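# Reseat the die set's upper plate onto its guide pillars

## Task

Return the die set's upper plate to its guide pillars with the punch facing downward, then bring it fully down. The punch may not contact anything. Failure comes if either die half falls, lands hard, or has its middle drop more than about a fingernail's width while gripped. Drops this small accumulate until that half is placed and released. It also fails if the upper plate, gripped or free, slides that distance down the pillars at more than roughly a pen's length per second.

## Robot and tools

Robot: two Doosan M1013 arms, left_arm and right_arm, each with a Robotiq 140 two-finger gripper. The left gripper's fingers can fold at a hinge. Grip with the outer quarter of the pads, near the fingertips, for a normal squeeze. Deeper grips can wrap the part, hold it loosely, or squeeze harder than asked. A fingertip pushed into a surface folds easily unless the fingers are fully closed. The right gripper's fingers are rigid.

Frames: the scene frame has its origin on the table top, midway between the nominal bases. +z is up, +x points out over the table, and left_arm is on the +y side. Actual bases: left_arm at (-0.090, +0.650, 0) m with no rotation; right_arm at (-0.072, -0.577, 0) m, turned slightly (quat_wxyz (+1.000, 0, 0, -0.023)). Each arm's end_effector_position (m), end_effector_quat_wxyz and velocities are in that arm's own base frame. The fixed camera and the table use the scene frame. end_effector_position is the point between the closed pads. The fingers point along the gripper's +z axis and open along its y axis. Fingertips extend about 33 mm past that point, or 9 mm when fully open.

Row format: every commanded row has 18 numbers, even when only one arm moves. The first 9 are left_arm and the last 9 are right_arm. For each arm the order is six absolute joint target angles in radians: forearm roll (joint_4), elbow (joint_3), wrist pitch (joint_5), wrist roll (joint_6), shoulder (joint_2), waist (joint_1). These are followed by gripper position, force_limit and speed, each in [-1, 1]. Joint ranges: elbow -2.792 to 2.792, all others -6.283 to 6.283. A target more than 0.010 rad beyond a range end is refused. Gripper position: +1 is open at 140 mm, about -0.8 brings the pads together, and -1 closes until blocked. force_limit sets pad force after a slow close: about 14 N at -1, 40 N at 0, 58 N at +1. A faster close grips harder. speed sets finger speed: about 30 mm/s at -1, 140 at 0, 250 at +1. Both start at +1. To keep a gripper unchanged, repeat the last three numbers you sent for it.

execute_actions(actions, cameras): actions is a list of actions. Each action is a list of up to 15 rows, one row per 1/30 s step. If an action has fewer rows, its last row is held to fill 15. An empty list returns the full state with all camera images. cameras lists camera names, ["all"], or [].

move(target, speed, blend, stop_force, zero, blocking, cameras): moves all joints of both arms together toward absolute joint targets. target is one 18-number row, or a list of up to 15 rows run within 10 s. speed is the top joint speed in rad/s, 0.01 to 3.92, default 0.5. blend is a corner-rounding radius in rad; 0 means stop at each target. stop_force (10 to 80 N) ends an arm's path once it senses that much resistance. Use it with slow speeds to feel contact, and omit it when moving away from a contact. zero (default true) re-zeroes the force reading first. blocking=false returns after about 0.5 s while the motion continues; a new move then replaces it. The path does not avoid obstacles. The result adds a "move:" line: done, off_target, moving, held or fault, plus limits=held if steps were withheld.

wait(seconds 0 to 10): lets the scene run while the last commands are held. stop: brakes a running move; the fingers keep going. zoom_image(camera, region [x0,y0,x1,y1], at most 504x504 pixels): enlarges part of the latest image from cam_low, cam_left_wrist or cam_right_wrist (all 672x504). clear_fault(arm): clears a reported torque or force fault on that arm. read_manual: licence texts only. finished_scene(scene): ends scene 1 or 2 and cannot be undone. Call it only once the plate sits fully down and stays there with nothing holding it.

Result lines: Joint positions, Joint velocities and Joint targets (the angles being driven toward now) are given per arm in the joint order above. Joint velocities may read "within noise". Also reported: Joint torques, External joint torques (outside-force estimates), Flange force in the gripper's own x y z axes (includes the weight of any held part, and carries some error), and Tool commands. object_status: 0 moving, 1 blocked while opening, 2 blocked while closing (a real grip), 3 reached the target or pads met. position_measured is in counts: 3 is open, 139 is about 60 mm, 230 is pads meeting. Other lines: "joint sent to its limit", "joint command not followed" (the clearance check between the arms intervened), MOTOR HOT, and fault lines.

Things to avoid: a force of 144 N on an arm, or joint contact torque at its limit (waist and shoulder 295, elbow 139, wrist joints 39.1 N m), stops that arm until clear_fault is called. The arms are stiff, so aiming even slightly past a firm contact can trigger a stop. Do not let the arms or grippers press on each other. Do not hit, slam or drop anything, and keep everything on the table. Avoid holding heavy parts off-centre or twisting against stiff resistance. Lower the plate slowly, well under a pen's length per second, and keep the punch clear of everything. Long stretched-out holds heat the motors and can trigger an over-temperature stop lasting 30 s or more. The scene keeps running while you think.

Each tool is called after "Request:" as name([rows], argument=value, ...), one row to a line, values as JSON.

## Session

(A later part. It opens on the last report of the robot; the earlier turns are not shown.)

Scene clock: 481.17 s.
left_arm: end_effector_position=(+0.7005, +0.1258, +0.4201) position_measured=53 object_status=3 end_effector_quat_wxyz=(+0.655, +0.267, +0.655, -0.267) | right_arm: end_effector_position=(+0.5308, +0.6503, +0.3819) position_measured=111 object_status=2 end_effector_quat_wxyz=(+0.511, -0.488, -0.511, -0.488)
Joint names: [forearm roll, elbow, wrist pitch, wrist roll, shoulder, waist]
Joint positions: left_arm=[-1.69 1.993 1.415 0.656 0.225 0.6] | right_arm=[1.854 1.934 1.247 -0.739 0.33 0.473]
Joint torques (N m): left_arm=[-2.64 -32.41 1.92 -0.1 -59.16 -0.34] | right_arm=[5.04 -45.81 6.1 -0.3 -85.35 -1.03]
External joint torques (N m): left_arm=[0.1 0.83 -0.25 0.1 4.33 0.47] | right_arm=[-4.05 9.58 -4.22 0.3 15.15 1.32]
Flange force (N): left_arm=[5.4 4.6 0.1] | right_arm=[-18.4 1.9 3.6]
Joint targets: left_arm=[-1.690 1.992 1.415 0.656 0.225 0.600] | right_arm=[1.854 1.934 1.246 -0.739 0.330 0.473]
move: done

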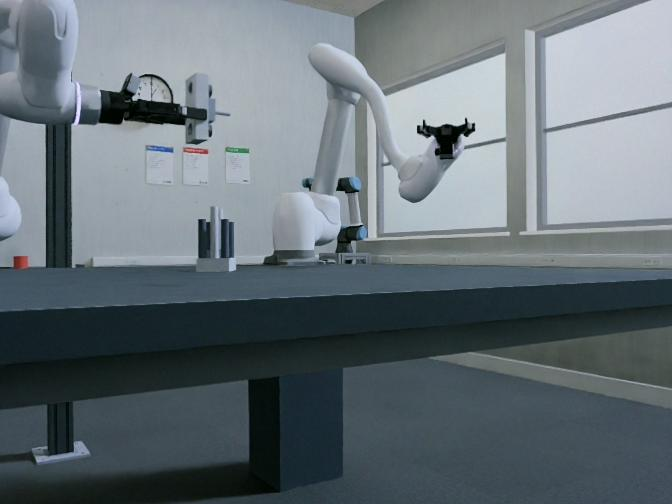

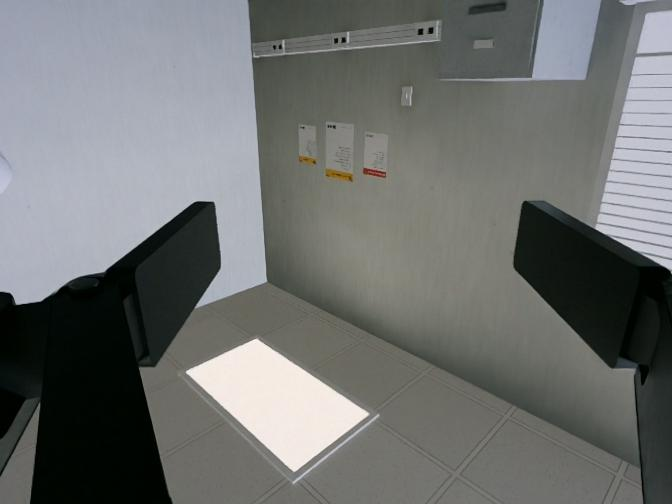

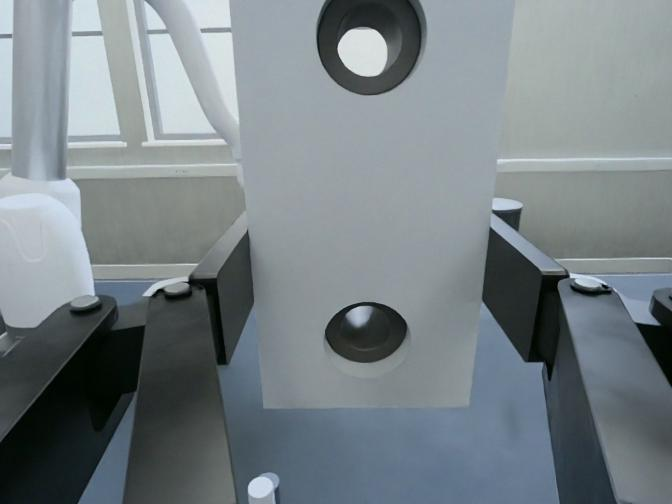

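Request:
move(target=[-1.6898,1.9925,1.4148,0.656,0.225,0.6,0.6,1,-0.6,0,1.0937,1.489,-0.2106,0.5589,0.9047,-1,1,0], speed=0.5, cameras=["all"])

Request:
zoom_image(camera="cam_low", region=[130, 120, 310, 280])

Request:
zoom_image(camera="cam_right_wrist", region=[200, 0, 540, 420])

Scene clock: 534.50 s.
left_arm: end_effector_position=(+0.7005, +0.1258, +0.4200) position_measured=53 object_status=3 end_effector_quat_wxyz=(+0.655, +0.267, +0.655, -0.267) | right_arm: end_effector_position=(+0.5202, +0.7178, +0.2999) position_measured=111 object_status=2 end_effector_quat_wxyz=(+0.000, +0.226, +0.974, +0.000)
Joint names: [forearm roll, elbow, wrist pitch, wrist roll, shoulder, waist]
Joint positions: left_arm=[-1.69 1.993 1.415 0.656 0.225 0.6] | right_arm=[0 1.094 1.489 -0.211 0.559 0.905]
Joint torques (N m): left_arm=[-2.63 -32.33 1.85 -0.03 -59.34 -0.3] | right_arm=[4.23 -50.55 0.13 -0.33 -114.23 -1.11]
External joint torques (N m): left_arm=[0.07 0.73 -0.18 0.03 4.45 0.39] | right_arm=[0.12 8.64 -0.13 0.33 17.22 1.08]
Flange force (N): left_arm=[5.4 5.0 0.2] | right_arm=[0.5 6.4 16.2]
Joint targets: left_arm=[-1.690 1.992 1.415 0.656 0.225 0.600] | right_arm=[0.000 1.094 1.489 -0.211 0.559 0.905]
move: done

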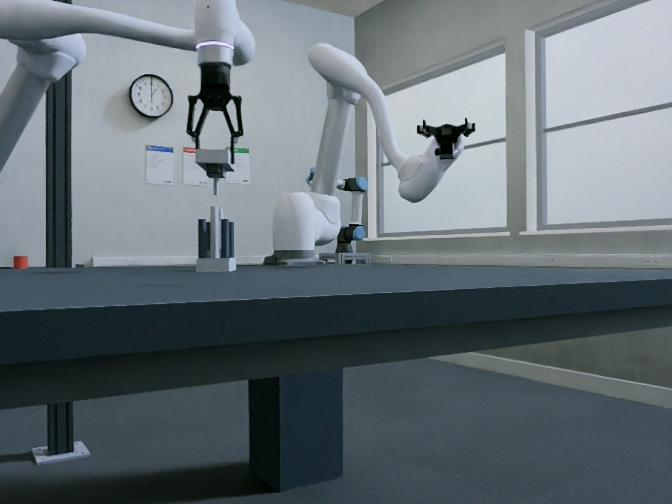

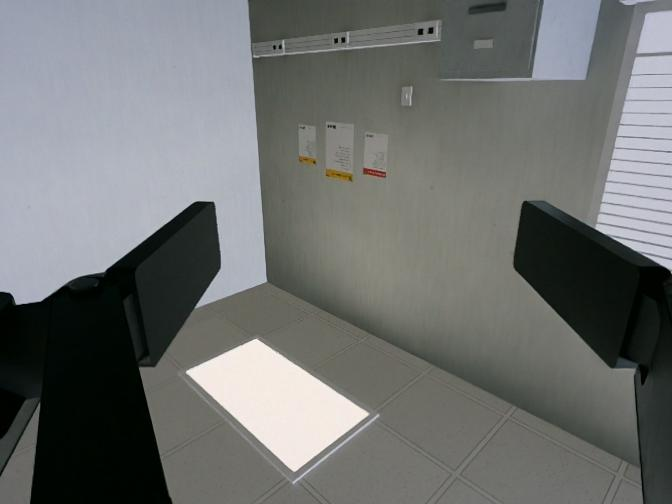

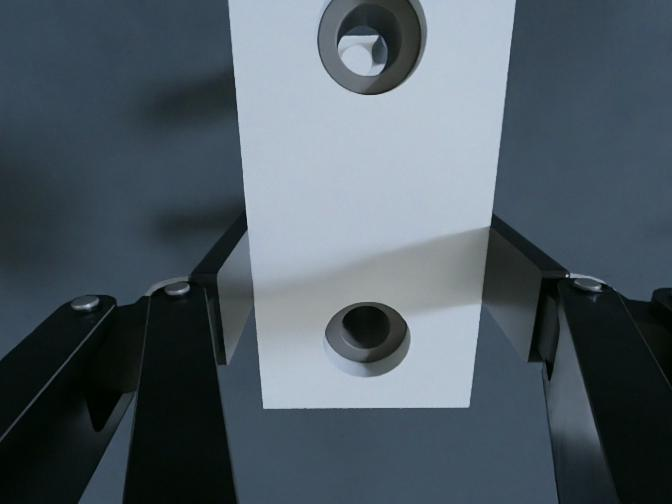

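Scaled by 2.800 from the camera's 672x504 image, which has a finer 960x720 frame.

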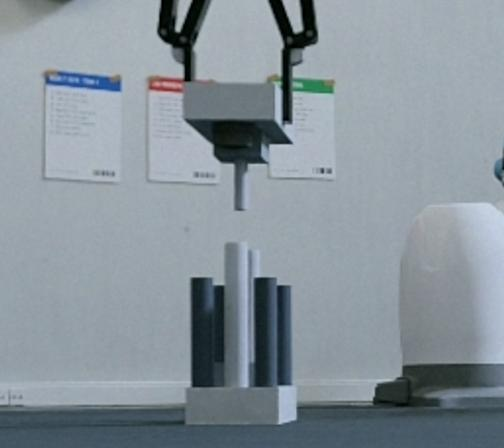

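Scaled by 1.200 from the camera's 672x504 image, which has a finer 960x720 frame.

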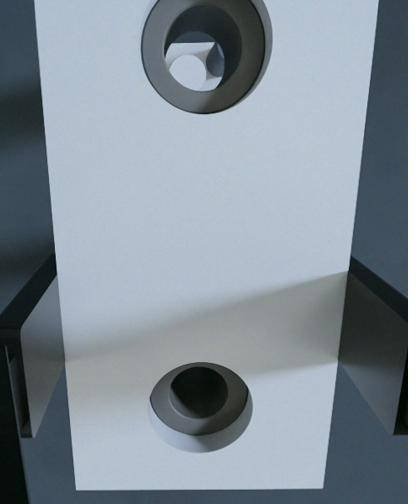

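Request:
move(target=[-1.6898,1.9925,1.4148,0.656,0.225,0.6,0.6,1,-0.6,0,1.1873,1.3807,-0.2023,0.5736,0.9130,-1,1,0], speed=0.15, cameras=["cam_low","cam_right_wrist"])

Request:
zoom_image(camera="cam_low", region=[150, 130, 290, 280])

Request:
zoom_image(camera="cam_right_wrist", region=[300, 0, 440, 110])

Request:
zoom_image(camera="cam_right_wrist", region=[300, 290, 440, 400])

Scene clock: 570.53 s.
left_arm: end_effector_position=(+0.7005, +0.1258, +0.4200) position_measured=53 object_status=3 end_effector_quat_wxyz=(+0.655, +0.267, +0.655, -0.267) | right_arm: end_effector_position=(+0.5140, +0.7217, +0.2349) position_measured=111 object_status=2 end_effector_quat_wxyz=(+0.000, +0.226, +0.974, +0.000)
Joint names: [forearm roll, elbow, wrist pitch, wrist roll, shoulder, waist]
Joint positions: left_arm=[-1.69 1.993 1.415 0.656 0.225 0.6] | right_arm=[0 1.187 1.381 -0.202 0.574 0.913]
Joint torques (N m): left_arm=[-2.6 -32.33 1.84 -0.09 -59.68 -0.36] | right_arm=[4.11 -50.09 0.14 -0.33 -114.56 -1.21]
External joint torques (N m): left_arm=[0.04 0.67 -0.16 0.09 4.4 0.49] | right_arm=[0.2 8.57 -0.13 0.33 16.17 1.2]
Flange force (N): left_arm=[5.4 5.0 0.0] | right_arm=[1.1 4.2 16.6]
Joint targets: left_arm=[-1.690 1.992 1.415 0.656 0.225 0.600] | right_arm=[0.000 1.187 1.381 -0.202 0.574 0.913]
move: done
Images, in order (width x height): cam_low 672x504, cam_right_wrist 672x504.

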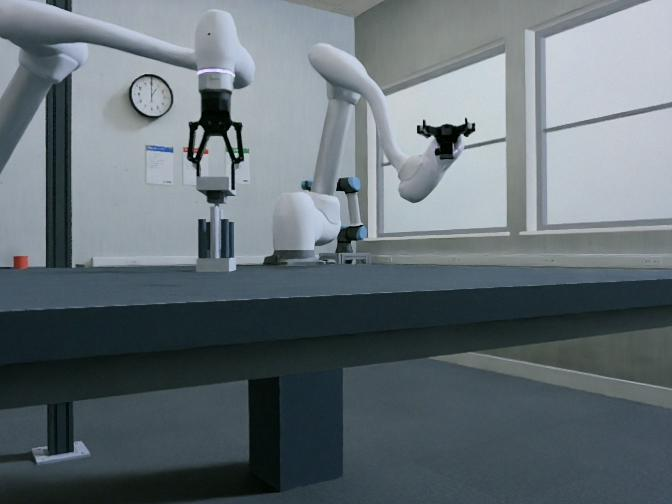

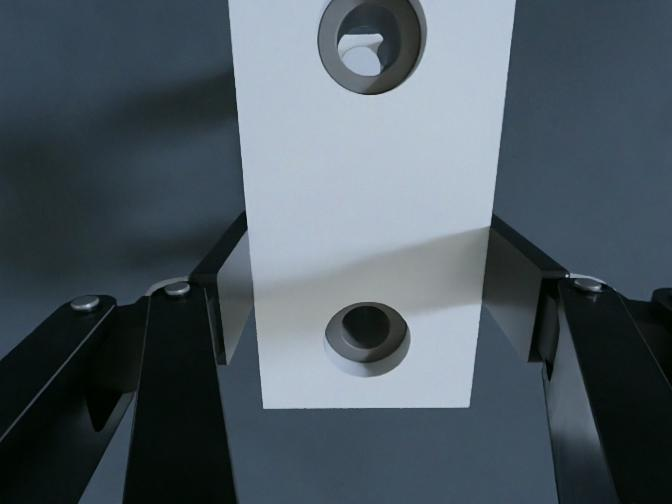

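Scaled by 3.360 from the camera's 672x504 image, which has a finer 960x720 frame.

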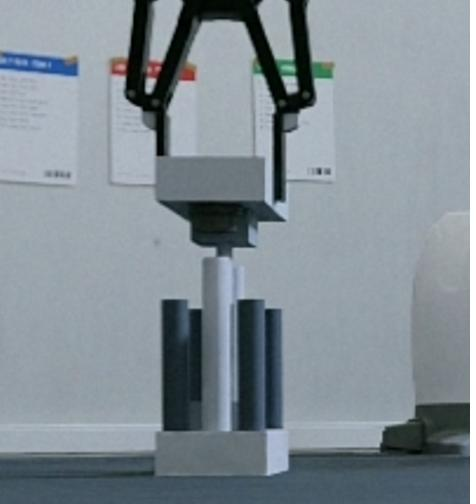

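Scaled by 3.600 from the camera's 672x504 image, which has a finer 960x720 frame.

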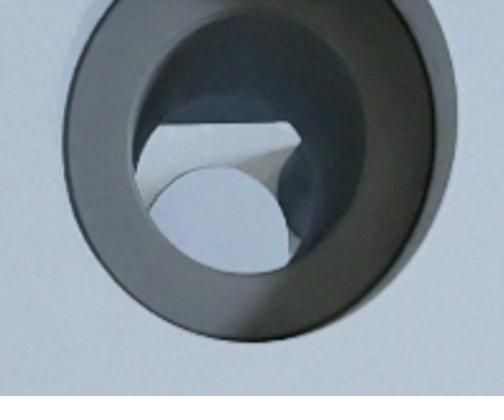

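Scaled by 3.600 from the camera's 672x504 image, which has a finer 960x720 frame.

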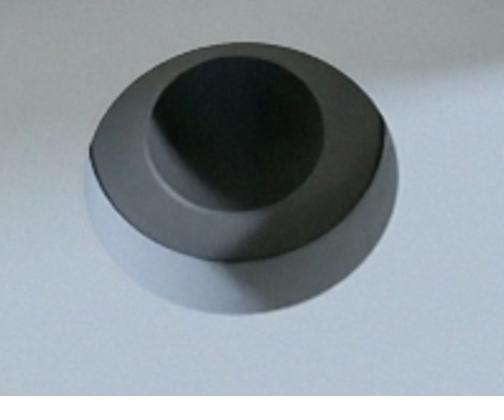

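Request:
move(target=[-1.6898,1.9925,1.4148,0.656,0.225,0.6,0.6,1,-0.6,0,1.2009,1.3607,-0.2055,0.5800,0.9098,-1,1,0], speed=0.1, cameras=["cam_low","cam_right_wrist"])

Request:
zoom_image(camera="cam_low", region=[170, 160, 270, 280])

Request:
zoom_image(camera="cam_right_wrist", region=[300, 0, 440, 110])

Request:
zoom_image(camera="cam_right_wrist", region=[320, 300, 420, 380])

Scene clock: 619.67 s.
left_arm: end_effector_position=(+0.7005, +0.1258, +0.4200) position_measured=53 object_status=3 end_effector_quat_wxyz=(+0.655, +0.267, +0.655, -0.267) | right_arm: end_effector_position=(+0.5170, +0.7209, +0.2219) position_measured=111 object_status=2 end_effector_quat_wxyz=(+0.000, +0.226, +0.974, +0.000)
Joint names: [forearm roll, elbow, wrist pitch, wrist roll, shoulder, waist]
Joint positions: left_arm=[-1.69 1.993 1.415 0.656 0.225 0.6] | right_arm=[0 1.201 1.361 -0.205 0.58 0.91]
Joint torques (N m): left_arm=[-2.64 -32.5 1.85 -0.06 -59.43 -0.43] | right_arm=[4.2 -49.66 0.14 -0.34 -115.15 -0.2]
External joint torques (N m): left_arm=[0.07 0.8 -0.16 0.06 3.88 0.6] | right_arm=[0.09 8.46 -0.13 0.34 16.85 0.41]
Flange force (N): left_arm=[4.9 4.1 -0.3] | right_arm=[0.0 5.3 16.8]
Joint targets: left_arm=[-1.690 1.992 1.415 0.656 0.225 0.600] | right_arm=[0.000 1.201 1.361 -0.206 0.580 0.910]
move: done
Images, in order (width x height): cam_low 672x504, cam_right_wrist 672x504.

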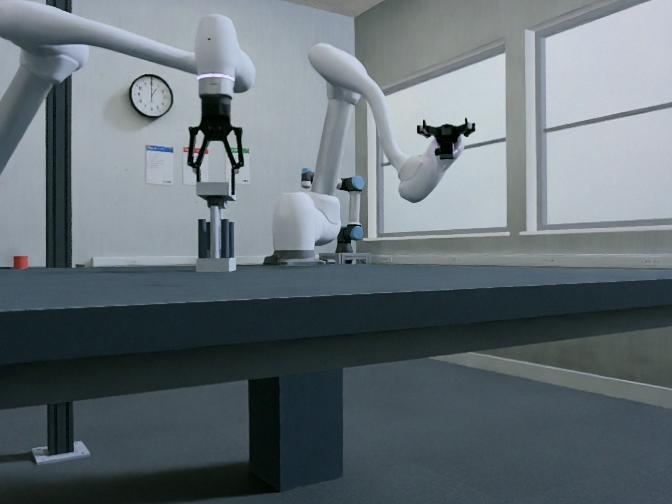

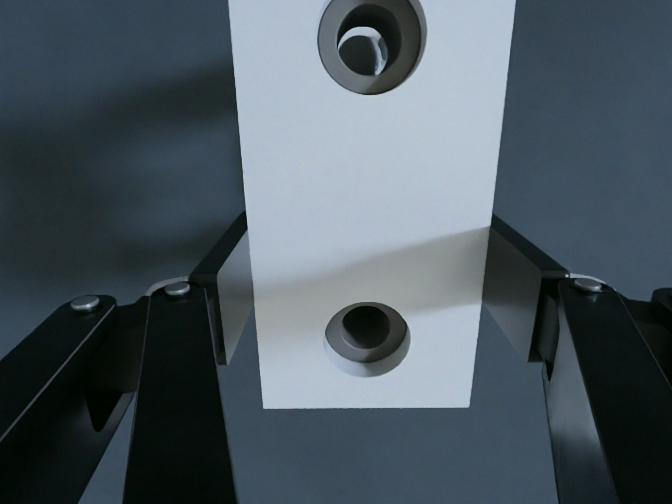

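Scaled by 4.200 from the camera's 672x504 image, which has a finer 960x720 frame.

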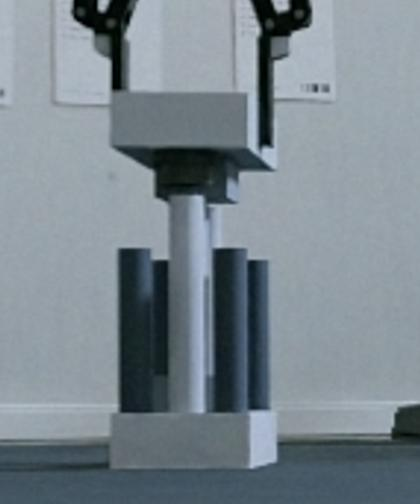

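Scaled by 3.600 from the camera's 672x504 image, which has a finer 960x720 frame.

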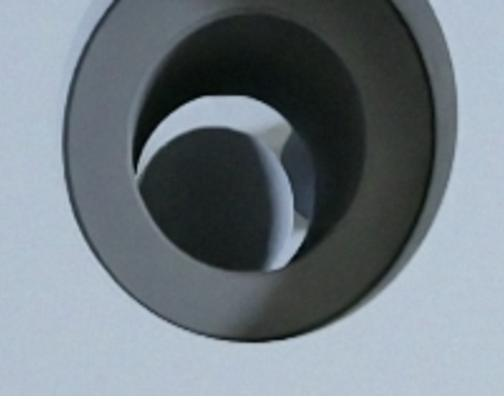

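Scaled by 5.040 from the camera's 672x504 image, which has a finer 960x720 frame.

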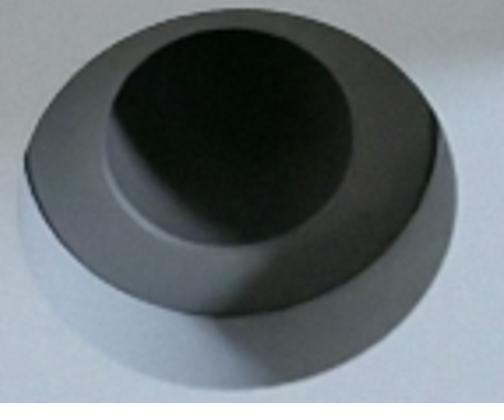

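Request:
zoom_image(camera="cam_low", region=[195, 185, 240, 230])

Scaled by 11.200 from the camera's 672x504 image, which has a finer 960x720 frame.

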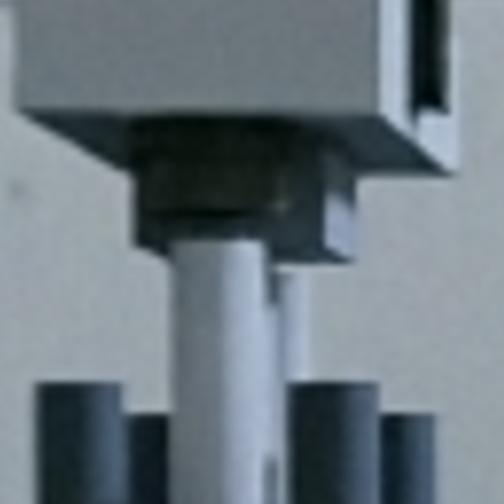

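Request:
move([
  [-1.6898,1.9925,1.4148,0.656,0.225,0.6,0.6,1,-0.6,0,1.2021,1.3603,-0.2063,0.5792,0.9090,-1,1,0],
  [-1.6898,1.9925,1.4148,0.656,0.225,0.6,0.6,1,-0.6,0,1.2344,1.3173,-0.2063,0.5899,0.9090,-1,1,0],
], speed=[0.02,0.02], stop_force=12, cameras=["cam_low","cam_right_wrist"])

Request:
zoom_image(camera="cam_low", region=[170, 160, 270, 280])

Request:
zoom_image(camera="cam_right_wrist", region=[300, 0, 440, 110])

Request:
zoom_image(camera="cam_right_wrist", region=[320, 300, 420, 380])

Scene clock: 675.53 s.
left_arm: end_effector_position=(+0.7005, +0.1258, +0.4200) position_measured=53 object_status=3 end_effector_quat_wxyz=(+0.655, +0.267, +0.655, -0.267) | right_arm: end_effector_position=(+0.5174, +0.7203, +0.2139) position_measured=111 object_status=2 end_effector_quat_wxyz=(+0.000, +0.226, +0.974, +0.000)
Joint names: [forearm roll, elbow, wrist pitch, wrist roll, shoulder, waist]
Joint positions: left_arm=[-1.69 1.993 1.415 0.656 0.225 0.6] | right_arm=[0 1.212 1.347 -0.206 0.582 0.909]
Joint torques (N m): left_arm=[-2.62 -32.46 1.86 -0.07 -59.15 -0.41] | right_arm=[4.65 -37.69 0.75 -0.32 -96.49 -1.12]
External joint torques (N m): left_arm=[0.06 0.82 -0.18 0.07 4.08 0.55] | right_arm=[-0.41 -3.12 -0.74 0.32 -1.3 1.19]
Flange force (N): left_arm=[5.1 4.3 -0.2] | right_arm=[0.7 5.8 -3.1]
Joint targets: left_arm=[-1.690 1.992 1.415 0.656 0.225 0.600] | right_arm=[0.000 1.212 1.347 -0.206 0.582 0.909]
move: contact (right_arm); path passed 1 of 2 targets; right_arm: the wrist pitch is farthest, 0.030 rad from its target
Images, in order (width x height): cam_low 672x504, cam_right_wrist 672x504.

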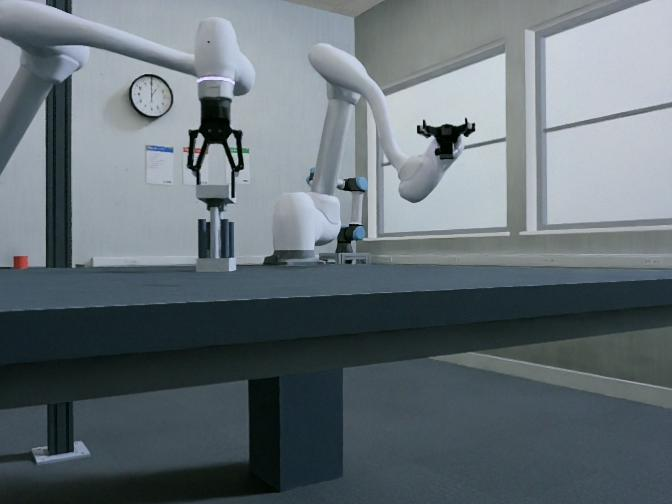

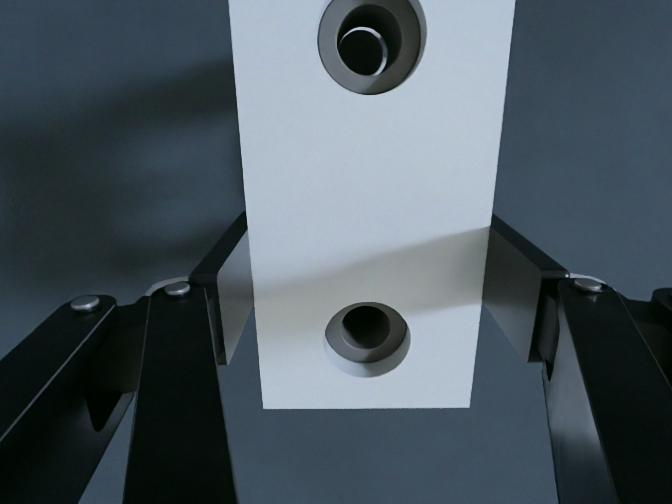

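Scaled by 4.200 from the camera's 672x504 image, which has a finer 960x720 frame.

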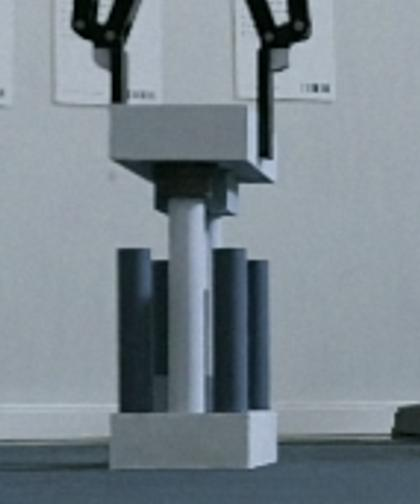

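Scaled by 3.600 from the camera's 672x504 image, which has a finer 960x720 frame.

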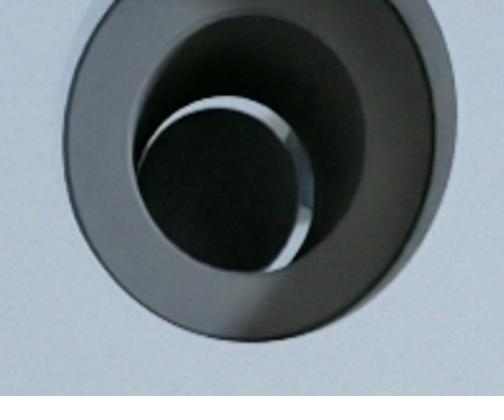

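Scaled by 5.040 from the camera's 672x504 image, which has a finer 960x720 frame.

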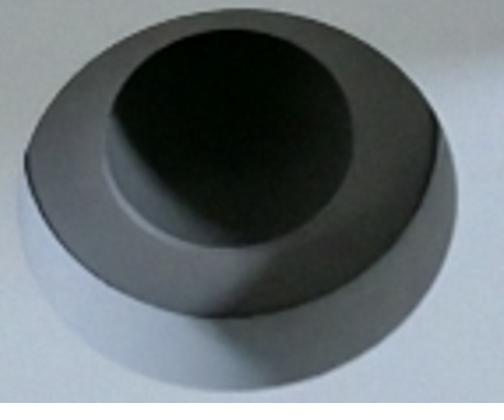

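Request:
zoom_image(camera="cam_low", region=[195, 185, 240, 230])

Scaled by 11.200 from the camera's 672x504 image, which has a finer 960x720 frame.

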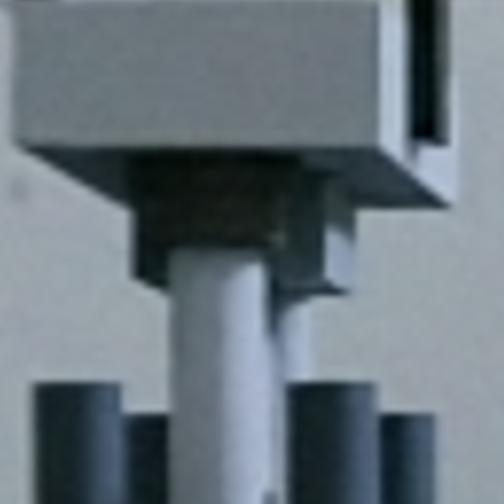

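Request:
move(target=[-1.6898,1.9925,1.4148,0.656,0.225,0.6,0.6,1,-0.6,0,1.20464,1.3558,-0.2191,0.5812,0.90914,-1,1,0], speed=0.04)

Request:
move(target=[-1.6898,1.9925,1.4148,0.656,0.225,0.6,0.6,1,-0.6,0,1.2332,1.3178,-0.2191,0.59058,0.90914,-1,1,0], speed=0.02, stop_force=10, cameras=["cam_low","cam_right_wrist"])

Request:
zoom_image(camera="cam_low", region=[195, 185, 240, 230])

Request:
zoom_image(camera="cam_right_wrist", region=[330, 10, 410, 90])

Scene clock: 710.33 s.
left_arm: end_effector_position=(+0.7005, +0.1258, +0.4200) position_measured=53 object_status=3 end_effector_quat_wxyz=(+0.655, +0.267, +0.655, -0.267) | right_arm: end_effector_position=(+0.5175, +0.7206, +0.2189) position_measured=111 object_status=2 end_effector_quat_wxyz=(+0.000, +0.219, +0.976, +0.000)
Joint names: [forearm roll, elbow, wrist pitch, wrist roll, shoulder, waist]
Joint positions: left_arm=[-1.69 1.993 1.415 0.656 0.225 0.6] | right_arm=[0 1.205 1.356 -0.219 0.581 0.909]
Joint torques (N m): left_arm=[-2.61 -32.42 1.87 -0.08 -59.31 -0.42] | right_arm=[4.08 -49.67 0.07 -0.3 -115.09 -0.61]
External joint torques (N m): left_arm=[0.04 0.73 -0.17 0.08 3.92 0.47] | right_arm=[0.21 8.29 -0.06 0.3 15.96 0.63]
Flange force (N): left_arm=[4.9 4.2 0.0] | right_arm=[0.3 4.3 16.2]
Joint targets: left_arm=[-1.690 1.992 1.415 0.656 0.225 0.600] | right_arm=[0.000 1.205 1.356 -0.219 0.581 0.909]
move: done

Scene clock: 711.27 s.
left_arm: end_effector_position=(+0.7005, +0.1258, +0.4200) position_measured=53 object_status=3 end_effector_quat_wxyz=(+0.655, +0.267, +0.655, -0.267) | right_arm: end_effector_position=(+0.5174, +0.7206, +0.2145) position_measured=111 object_status=2 end_effector_quat_wxyz=(+0.000, +0.219, +0.976, +0.000)
Joint names: [forearm roll, elbow, wrist pitch, wrist roll, shoulder, waist]
Joint positions: left_arm=[-1.69 1.993 1.415 0.656 0.225 0.6] | right_arm=[0 1.21 1.349 -0.219 0.583 0.909]
Joint torques (N m): left_arm=[-2.64 -32.37 1.92 -0.07 -59.41 -0.22] | right_arm=[5.63 -48.31 -0.25 -0.34 -113.23 2.79]
External joint torques (N m): left_arm=[0.09 0.81 -0.25 0.07 4.64 0.36] | right_arm=[-1.34 7.1 0.25 0.34 14.51 -2.57]
Flange force (N): left_arm=[5.7 5.1 0.3] | right_arm=[-3.4 4.6 13.7]
Joint targets: left_arm=[-1.690 1.992 1.415 0.656 0.225 0.600] | right_arm=[0.000 1.210 1.349 -0.219 0.583 0.909]
move: contact (right_arm); right_arm: the wrist pitch is farthest, 0.031 rad from its target
Images, in order (width x height): cam_low 672x504, cam_right_wrist 672x504.

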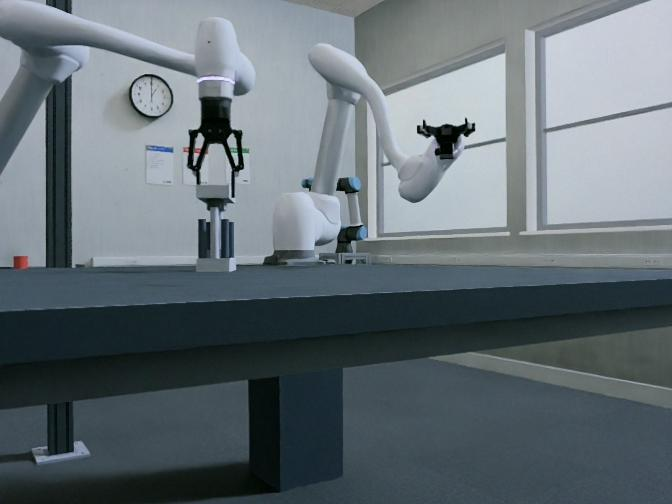

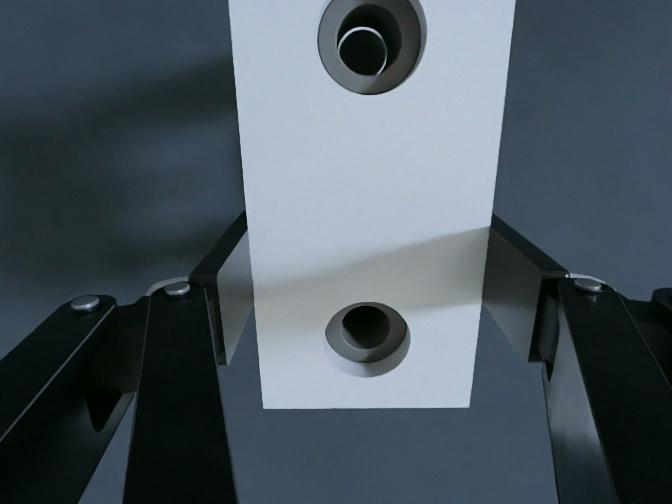

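Scaled by 11.200 from the camera's 672x504 image, which has a finer 960x720 frame.

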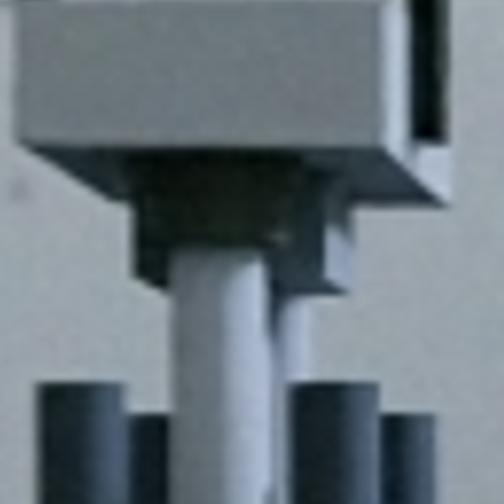

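Scaled by 6.300 from the camera's 672x504 image, which has a finer 960x720 frame.

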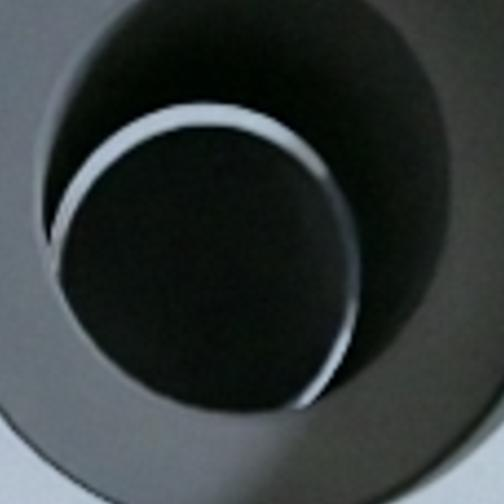

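Request:
move(target=[-1.6898,1.9925,1.4148,0.656,0.225,0.6,0.6,1,-0.6,0,1.2070,1.3526,-0.2197,0.5820,0.9085,-1,1,0], speed=0.04)

Request:
move(target=[-1.6898,1.9925,1.4148,0.656,0.225,0.6,0.6,1,-0.6,0,1.2332,1.3178,-0.2197,0.59058,0.9085,-1,1,0], speed=0.02, stop_force=12, cameras=["cam_low","cam_right_wrist"])

Request:
zoom_image(camera="cam_right_wrist", region=[330, 10, 410, 90])

Request:
zoom_image(camera="cam_low", region=[195, 185, 240, 230])

Scene clock: 744.07 s.
left_arm: end_effector_position=(+0.7005, +0.1258, +0.4200) position_measured=53 object_status=3 end_effector_quat_wxyz=(+0.655, +0.267, +0.655, -0.267) | right_arm: end_effector_position=(+0.5180, +0.7203, +0.2169) position_measured=111 object_status=2 end_effector_quat_wxyz=(+0.000, +0.219, +0.976, +0.000)
Joint names: [forearm roll, elbow, wrist pitch, wrist roll, shoulder, waist]
Joint positions: left_arm=[-1.69 1.993 1.415 0.656 0.225 0.6] | right_arm=[0 1.207 1.353 -0.22 0.582 0.909]
Joint torques (N m): left_arm=[-2.64 -32.44 1.87 -0.04 -59.23 -0.36] | right_arm=[4.07 -49.69 0.11 -0.3 -116.04 -0.51]
External joint torques (N m): left_arm=[0.05 0.7 -0.17 0.04 3.63 0.4] | right_arm=[0.21 8.4 -0.1 0.3 17.13 0.56]
Flange force (N): left_arm=[4.5 3.9 0.0] | right_arm=[-0.1 5.9 16.9]
Joint targets: left_arm=[-1.690 1.992 1.415 0.656 0.225 0.600] | right_arm=[0.000 1.207 1.353 -0.220 0.582 0.908]
move: done

Scene clock: 744.87 s.
left_arm: end_effector_position=(+0.7005, +0.1258, +0.4200) position_measured=53 object_status=3 end_effector_quat_wxyz=(+0.655, +0.267, +0.655, -0.267) | right_arm: end_effector_position=(+0.5179, +0.7204, +0.2141) position_measured=111 object_status=2 end_effector_quat_wxyz=(+0.000, +0.220, +0.976, +0.000)
Joint names: [forearm roll, elbow, wrist pitch, wrist roll, shoulder, waist]
Joint positions: left_arm=[-1.69 1.993 1.415 0.656 0.225 0.6] | right_arm=[0 1.211 1.348 -0.22 0.583 0.908]
Joint torques (N m): left_arm=[-2.62 -32.32 1.88 -0.04 -59.42 -0.41] | right_arm=[1.66 -42.93 -3.12 -0.52 -97.22 -8.49]
External joint torques (N m): left_arm=[0.04 0.63 -0.19 0.04 4.06 0.4] | right_arm=[2.6 1.76 3.13 0.52 -1.33 8.31]
Flange force (N): left_arm=[4.9 4.6 0.2] | right_arm=[10.4 -1.5 -3.4]
Joint targets: left_arm=[-1.690 1.992 1.415 0.656 0.225 0.600] | right_arm=[0.000 1.211 1.348 -0.220 0.583 0.908]
move: contact (right_arm); right_arm: the wrist pitch is farthest, 0.030 rad from its target
Images, in order (width x height): cam_low 672x504, cam_right_wrist 672x504.

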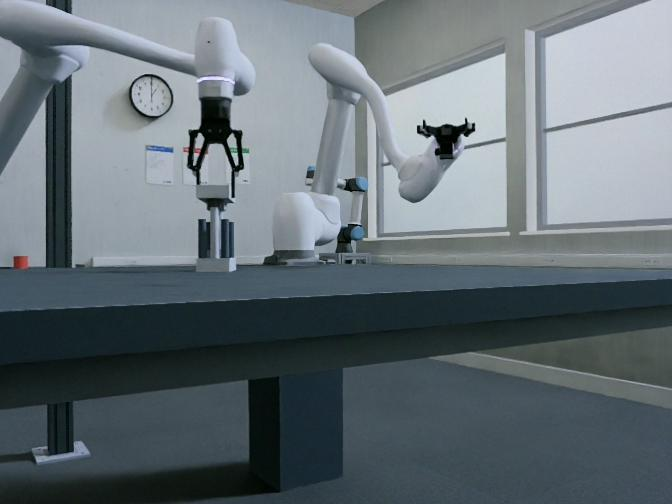

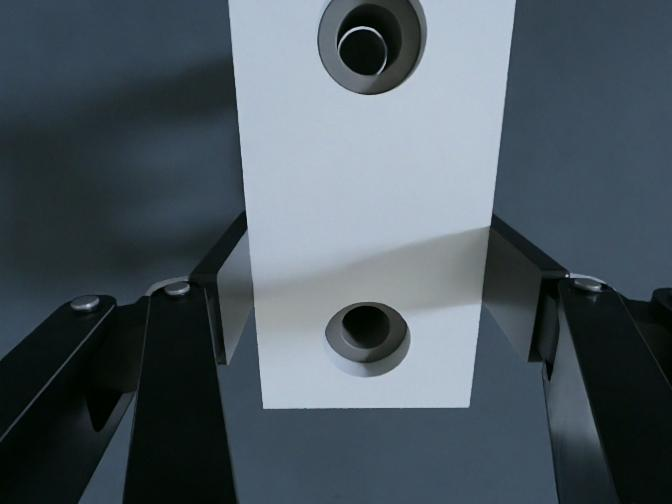

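Scaled by 6.300 from the camera's 672x504 image, which has a finer 960x720 frame.

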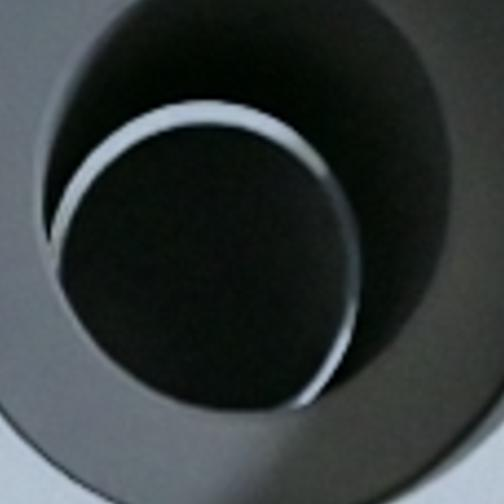

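Scaled by 11.200 from the camera's 672x504 image, which has a finer 960x720 frame.

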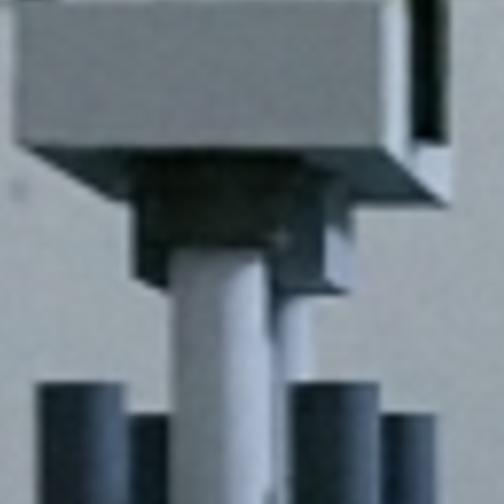

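Request:
move(target=[-1.6898,1.9925,1.4148,0.656,0.225,0.6,0.6,1,-0.6,0,1.20754,1.3524,-0.2194,0.58165,0.9088,-1,1,0], speed=0.04)

Request:
move(target=[-1.6898,1.9925,1.4148,0.656,0.225,0.6,0.6,1,-0.6,0,1.23374,1.31762,-0.2194,0.59023,0.9088,-1,1,0], speed=0.02, stop_force=12, cameras=["cam_right_wrist","cam_low"])

Request:
zoom_image(camera="cam_right_wrist", region=[330, 10, 410, 90])

Request:
zoom_image(camera="cam_right_wrist", region=[330, 295, 410, 375])

Scene clock: 770.17 s.
left_arm: end_effector_position=(+0.7005, +0.1258, +0.4200) position_measured=53 object_status=3 end_effector_quat_wxyz=(+0.655, +0.267, +0.655, -0.267) | right_arm: end_effector_position=(+0.5176, +0.7203, +0.2169) position_measured=111 object_status=2 end_effector_quat_wxyz=(+0.000, +0.219, +0.976, +0.000)
Joint names: [forearm roll, elbow, wrist pitch, wrist roll, shoulder, waist]
Joint positions: left_arm=[-1.69 1.993 1.415 0.656 0.225 0.6] | right_arm=[0 1.208 1.352 -0.219 0.582 0.909]
Joint torques (N m): left_arm=[-2.63 -32.41 1.88 -0.05 -59.31 -0.35] | right_arm=[4.13 -49.56 0.1 -0.31 -115.74 -1.18]
External joint torques (N m): left_arm=[0.06 0.77 -0.2 0.05 4.18 0.45] | right_arm=[0.14 8.57 -0.1 0.31 17.7 1.73]
Flange force (N): left_arm=[5.1 4.5 0.1] | right_arm=[1.1 6.7 17.3]
Joint targets: left_arm=[-1.690 1.992 1.415 0.656 0.225 0.600] | right_arm=[0.000 1.208 1.352 -0.219 0.582 0.909]
move: done

Scene clock: 770.97 s.
left_arm: end_effector_position=(+0.7005, +0.1258, +0.4200) position_measured=53 object_status=3 end_effector_quat_wxyz=(+0.655, +0.267, +0.655, -0.267) | right_arm: end_effector_position=(+0.5176, +0.7204, +0.2140) position_measured=111 object_status=2 end_effector_quat_wxyz=(+0.000, +0.219, +0.976, +0.000)
Joint names: [forearm roll, elbow, wrist pitch, wrist roll, shoulder, waist]
Joint positions: left_arm=[-1.69 1.992 1.415 0.656 0.225 0.6] | right_arm=[0 1.211 1.347 -0.219 0.583 0.909]
Joint torques (N m): left_arm=[-2.63 -32.43 1.89 -0.06 -59.35 -0.3] | right_arm=[3.45 -41.48 -1.65 -0.45 -97.3 -3.89]
External joint torques (N m): left_arm=[0.08 0.84 -0.21 0.06 4.5 0.46] | right_arm=[0.81 0.3 1.66 0.45 -1.32 3.49]
Flange force (N): left_arm=[5.6 4.8 0.1] | right_arm=[4.6 -0.3 -2.8]
Joint targets: left_arm=[-1.690 1.992 1.415 0.656 0.225 0.600] | right_arm=[0.000 1.211 1.347 -0.219 0.583 0.909]
move: contact (right_arm); right_arm: the wrist pitch is farthest, 0.030 rad from its target
Images, in order (width x height): cam_low 672x504, cam_right_wrist 672x504.

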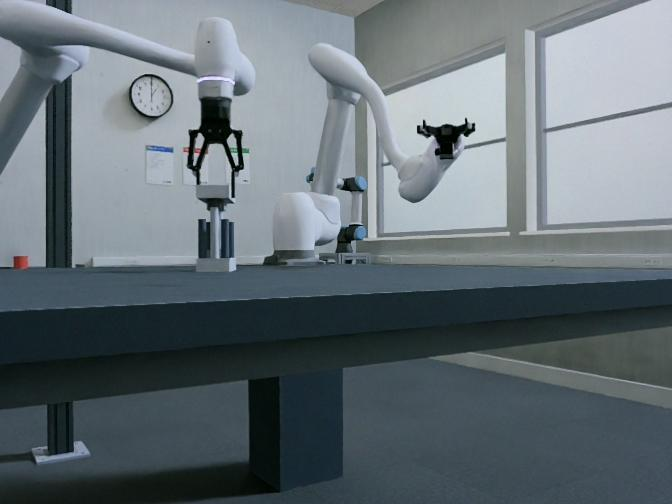

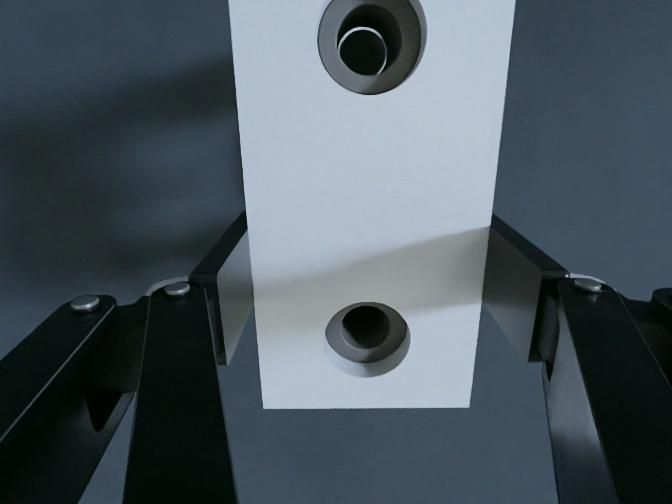

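Scaled by 6.300 from the camera's 672x504 image, which has a finer 960x720 frame.

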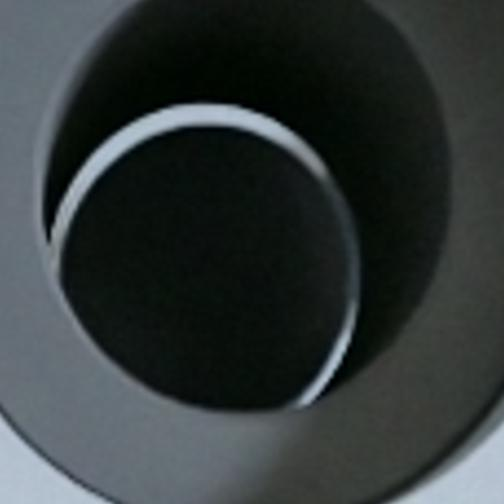

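Scaled by 6.300 from the camera's 672x504 image, which has a finer 960x720 frame.

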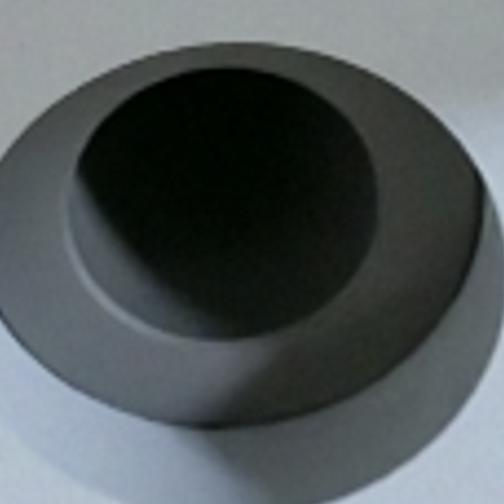

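Request:
move(target=[-1.6898,1.9925,1.4148,0.656,0.225,0.6,0.6,1,-0.6,0,1.20814,1.3522,-0.2142,0.58125,0.9089,-1,1,0], speed=0.04)

Request:
move(target=[-1.6898,1.9925,1.4148,0.656,0.225,0.6,0.6,1,-0.6,0,1.23434,1.31742,-0.2142,0.58983,0.9089,-1,1,0], speed=0.02, stop_force=12, cameras=["cam_right_wrist","cam_low"])

Request:
zoom_image(camera="cam_right_wrist", region=[330, 10, 410, 90])

Request:
zoom_image(camera="cam_low", region=[195, 185, 240, 230])

Scene clock: 822.60 s.
left_arm: end_effector_position=(+0.7005, +0.1258, +0.4200) position_measured=53 object_status=3 end_effector_quat_wxyz=(+0.655, +0.267, +0.655, -0.267) | right_arm: end_effector_position=(+0.5174, +0.7202, +0.2169) position_measured=111 object_status=2 end_effector_quat_wxyz=(+0.000, +0.222, +0.975, +0.000)
Joint names: [forearm roll, elbow, wrist pitch, wrist roll, shoulder, waist]
Joint positions: left_arm=[-1.69 1.992 1.415 0.656 0.225 0.6] | right_arm=[0 1.208 1.352 -0.214 0.581 0.909]
Joint torques (N m): left_arm=[-2.61 -32.42 1.87 -0.05 -59.49 -0.51] | right_arm=[4.12 -49.66 0.03 -0.32 -115.03 -0.38]
External joint torques (N m): left_arm=[0.03 0.79 -0.19 0.05 4.45 0.48] | right_arm=[0.14 8.47 -0.02 0.32 16.55 0.11]
Flange force (N): left_arm=[5.5 4.9 0.1] | right_arm=[-0.3 4.7 16.6]
Joint targets: left_arm=[-1.690 1.992 1.415 0.656 0.225 0.600] | right_arm=[0.000 1.208 1.352 -0.214 0.581 0.909]
move: done

Scene clock: 823.43 s.
left_arm: end_effector_position=(+0.7005, +0.1258, +0.4200) position_measured=53 object_status=3 end_effector_quat_wxyz=(+0.655, +0.267, +0.655, -0.267) | right_arm: end_effector_position=(+0.5175, +0.7203, +0.2139) position_measured=111 object_status=2 end_effector_quat_wxyz=(+0.000, +0.222, +0.975, +0.000)
Joint names: [forearm roll, elbow, wrist pitch, wrist roll, shoulder, waist]
Joint positions: left_arm=[-1.69 1.992 1.415 0.656 0.225 0.6] | right_arm=[0 1.212 1.347 -0.214 0.582 0.909]
Joint torques (N m): left_arm=[-2.64 -32.33 1.87 -0.05 -59.14 -0.14] | right_arm=[3.15 -37.71 1.02 -0.25 -98.29 -4.75]
External joint torques (N m): left_arm=[0.07 0.69 -0.18 0.05 4.03 0.02] | right_arm=[1.11 -3.2 -1.01 0.25 0.28 5.05]
Flange force (N): left_arm=[4.9 4.3 0.7] | right_arm=[4.4 9.3 -2.2]
Joint targets: left_arm=[-1.690 1.992 1.415 0.656 0.225 0.600] | right_arm=[0.000 1.212 1.347 -0.214 0.582 0.909]
move: contact (right_arm); right_arm: the wrist pitch is farthest, 0.030 rad from its target
Images, in order (width x height): cam_low 672x504, cam_right_wrist 672x504.

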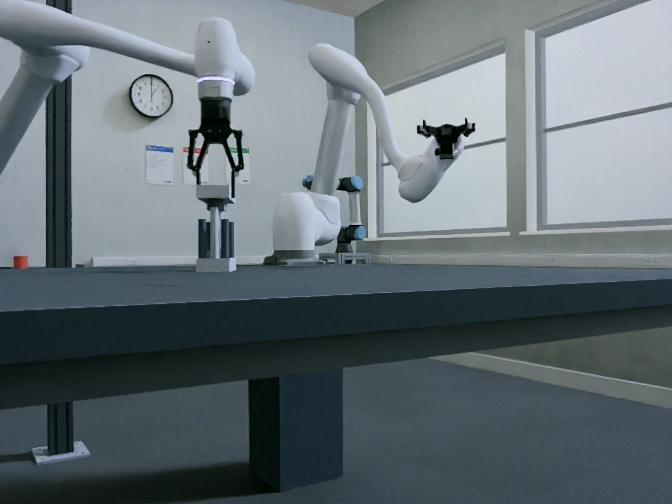

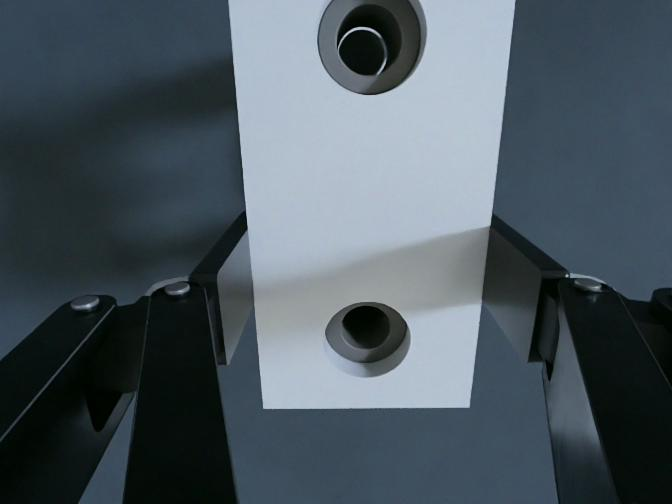

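Scaled by 6.300 from the camera's 672x504 image, which has a finer 960x720 frame.

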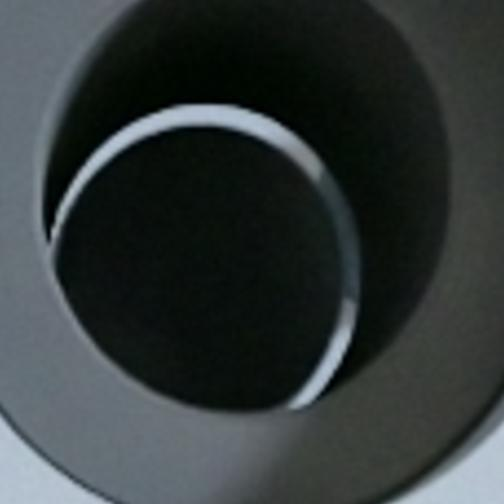

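Scaled by 11.200 from the camera's 672x504 image, which has a finer 960x720 frame.

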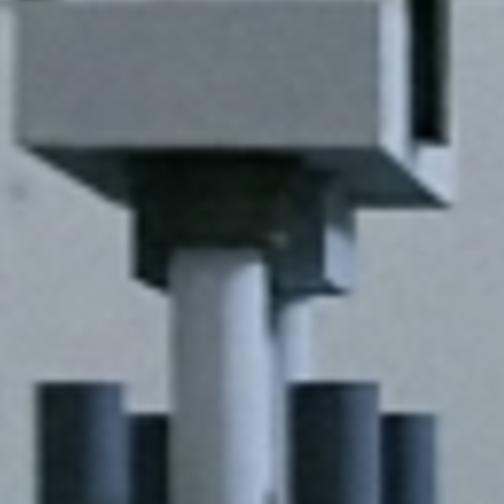

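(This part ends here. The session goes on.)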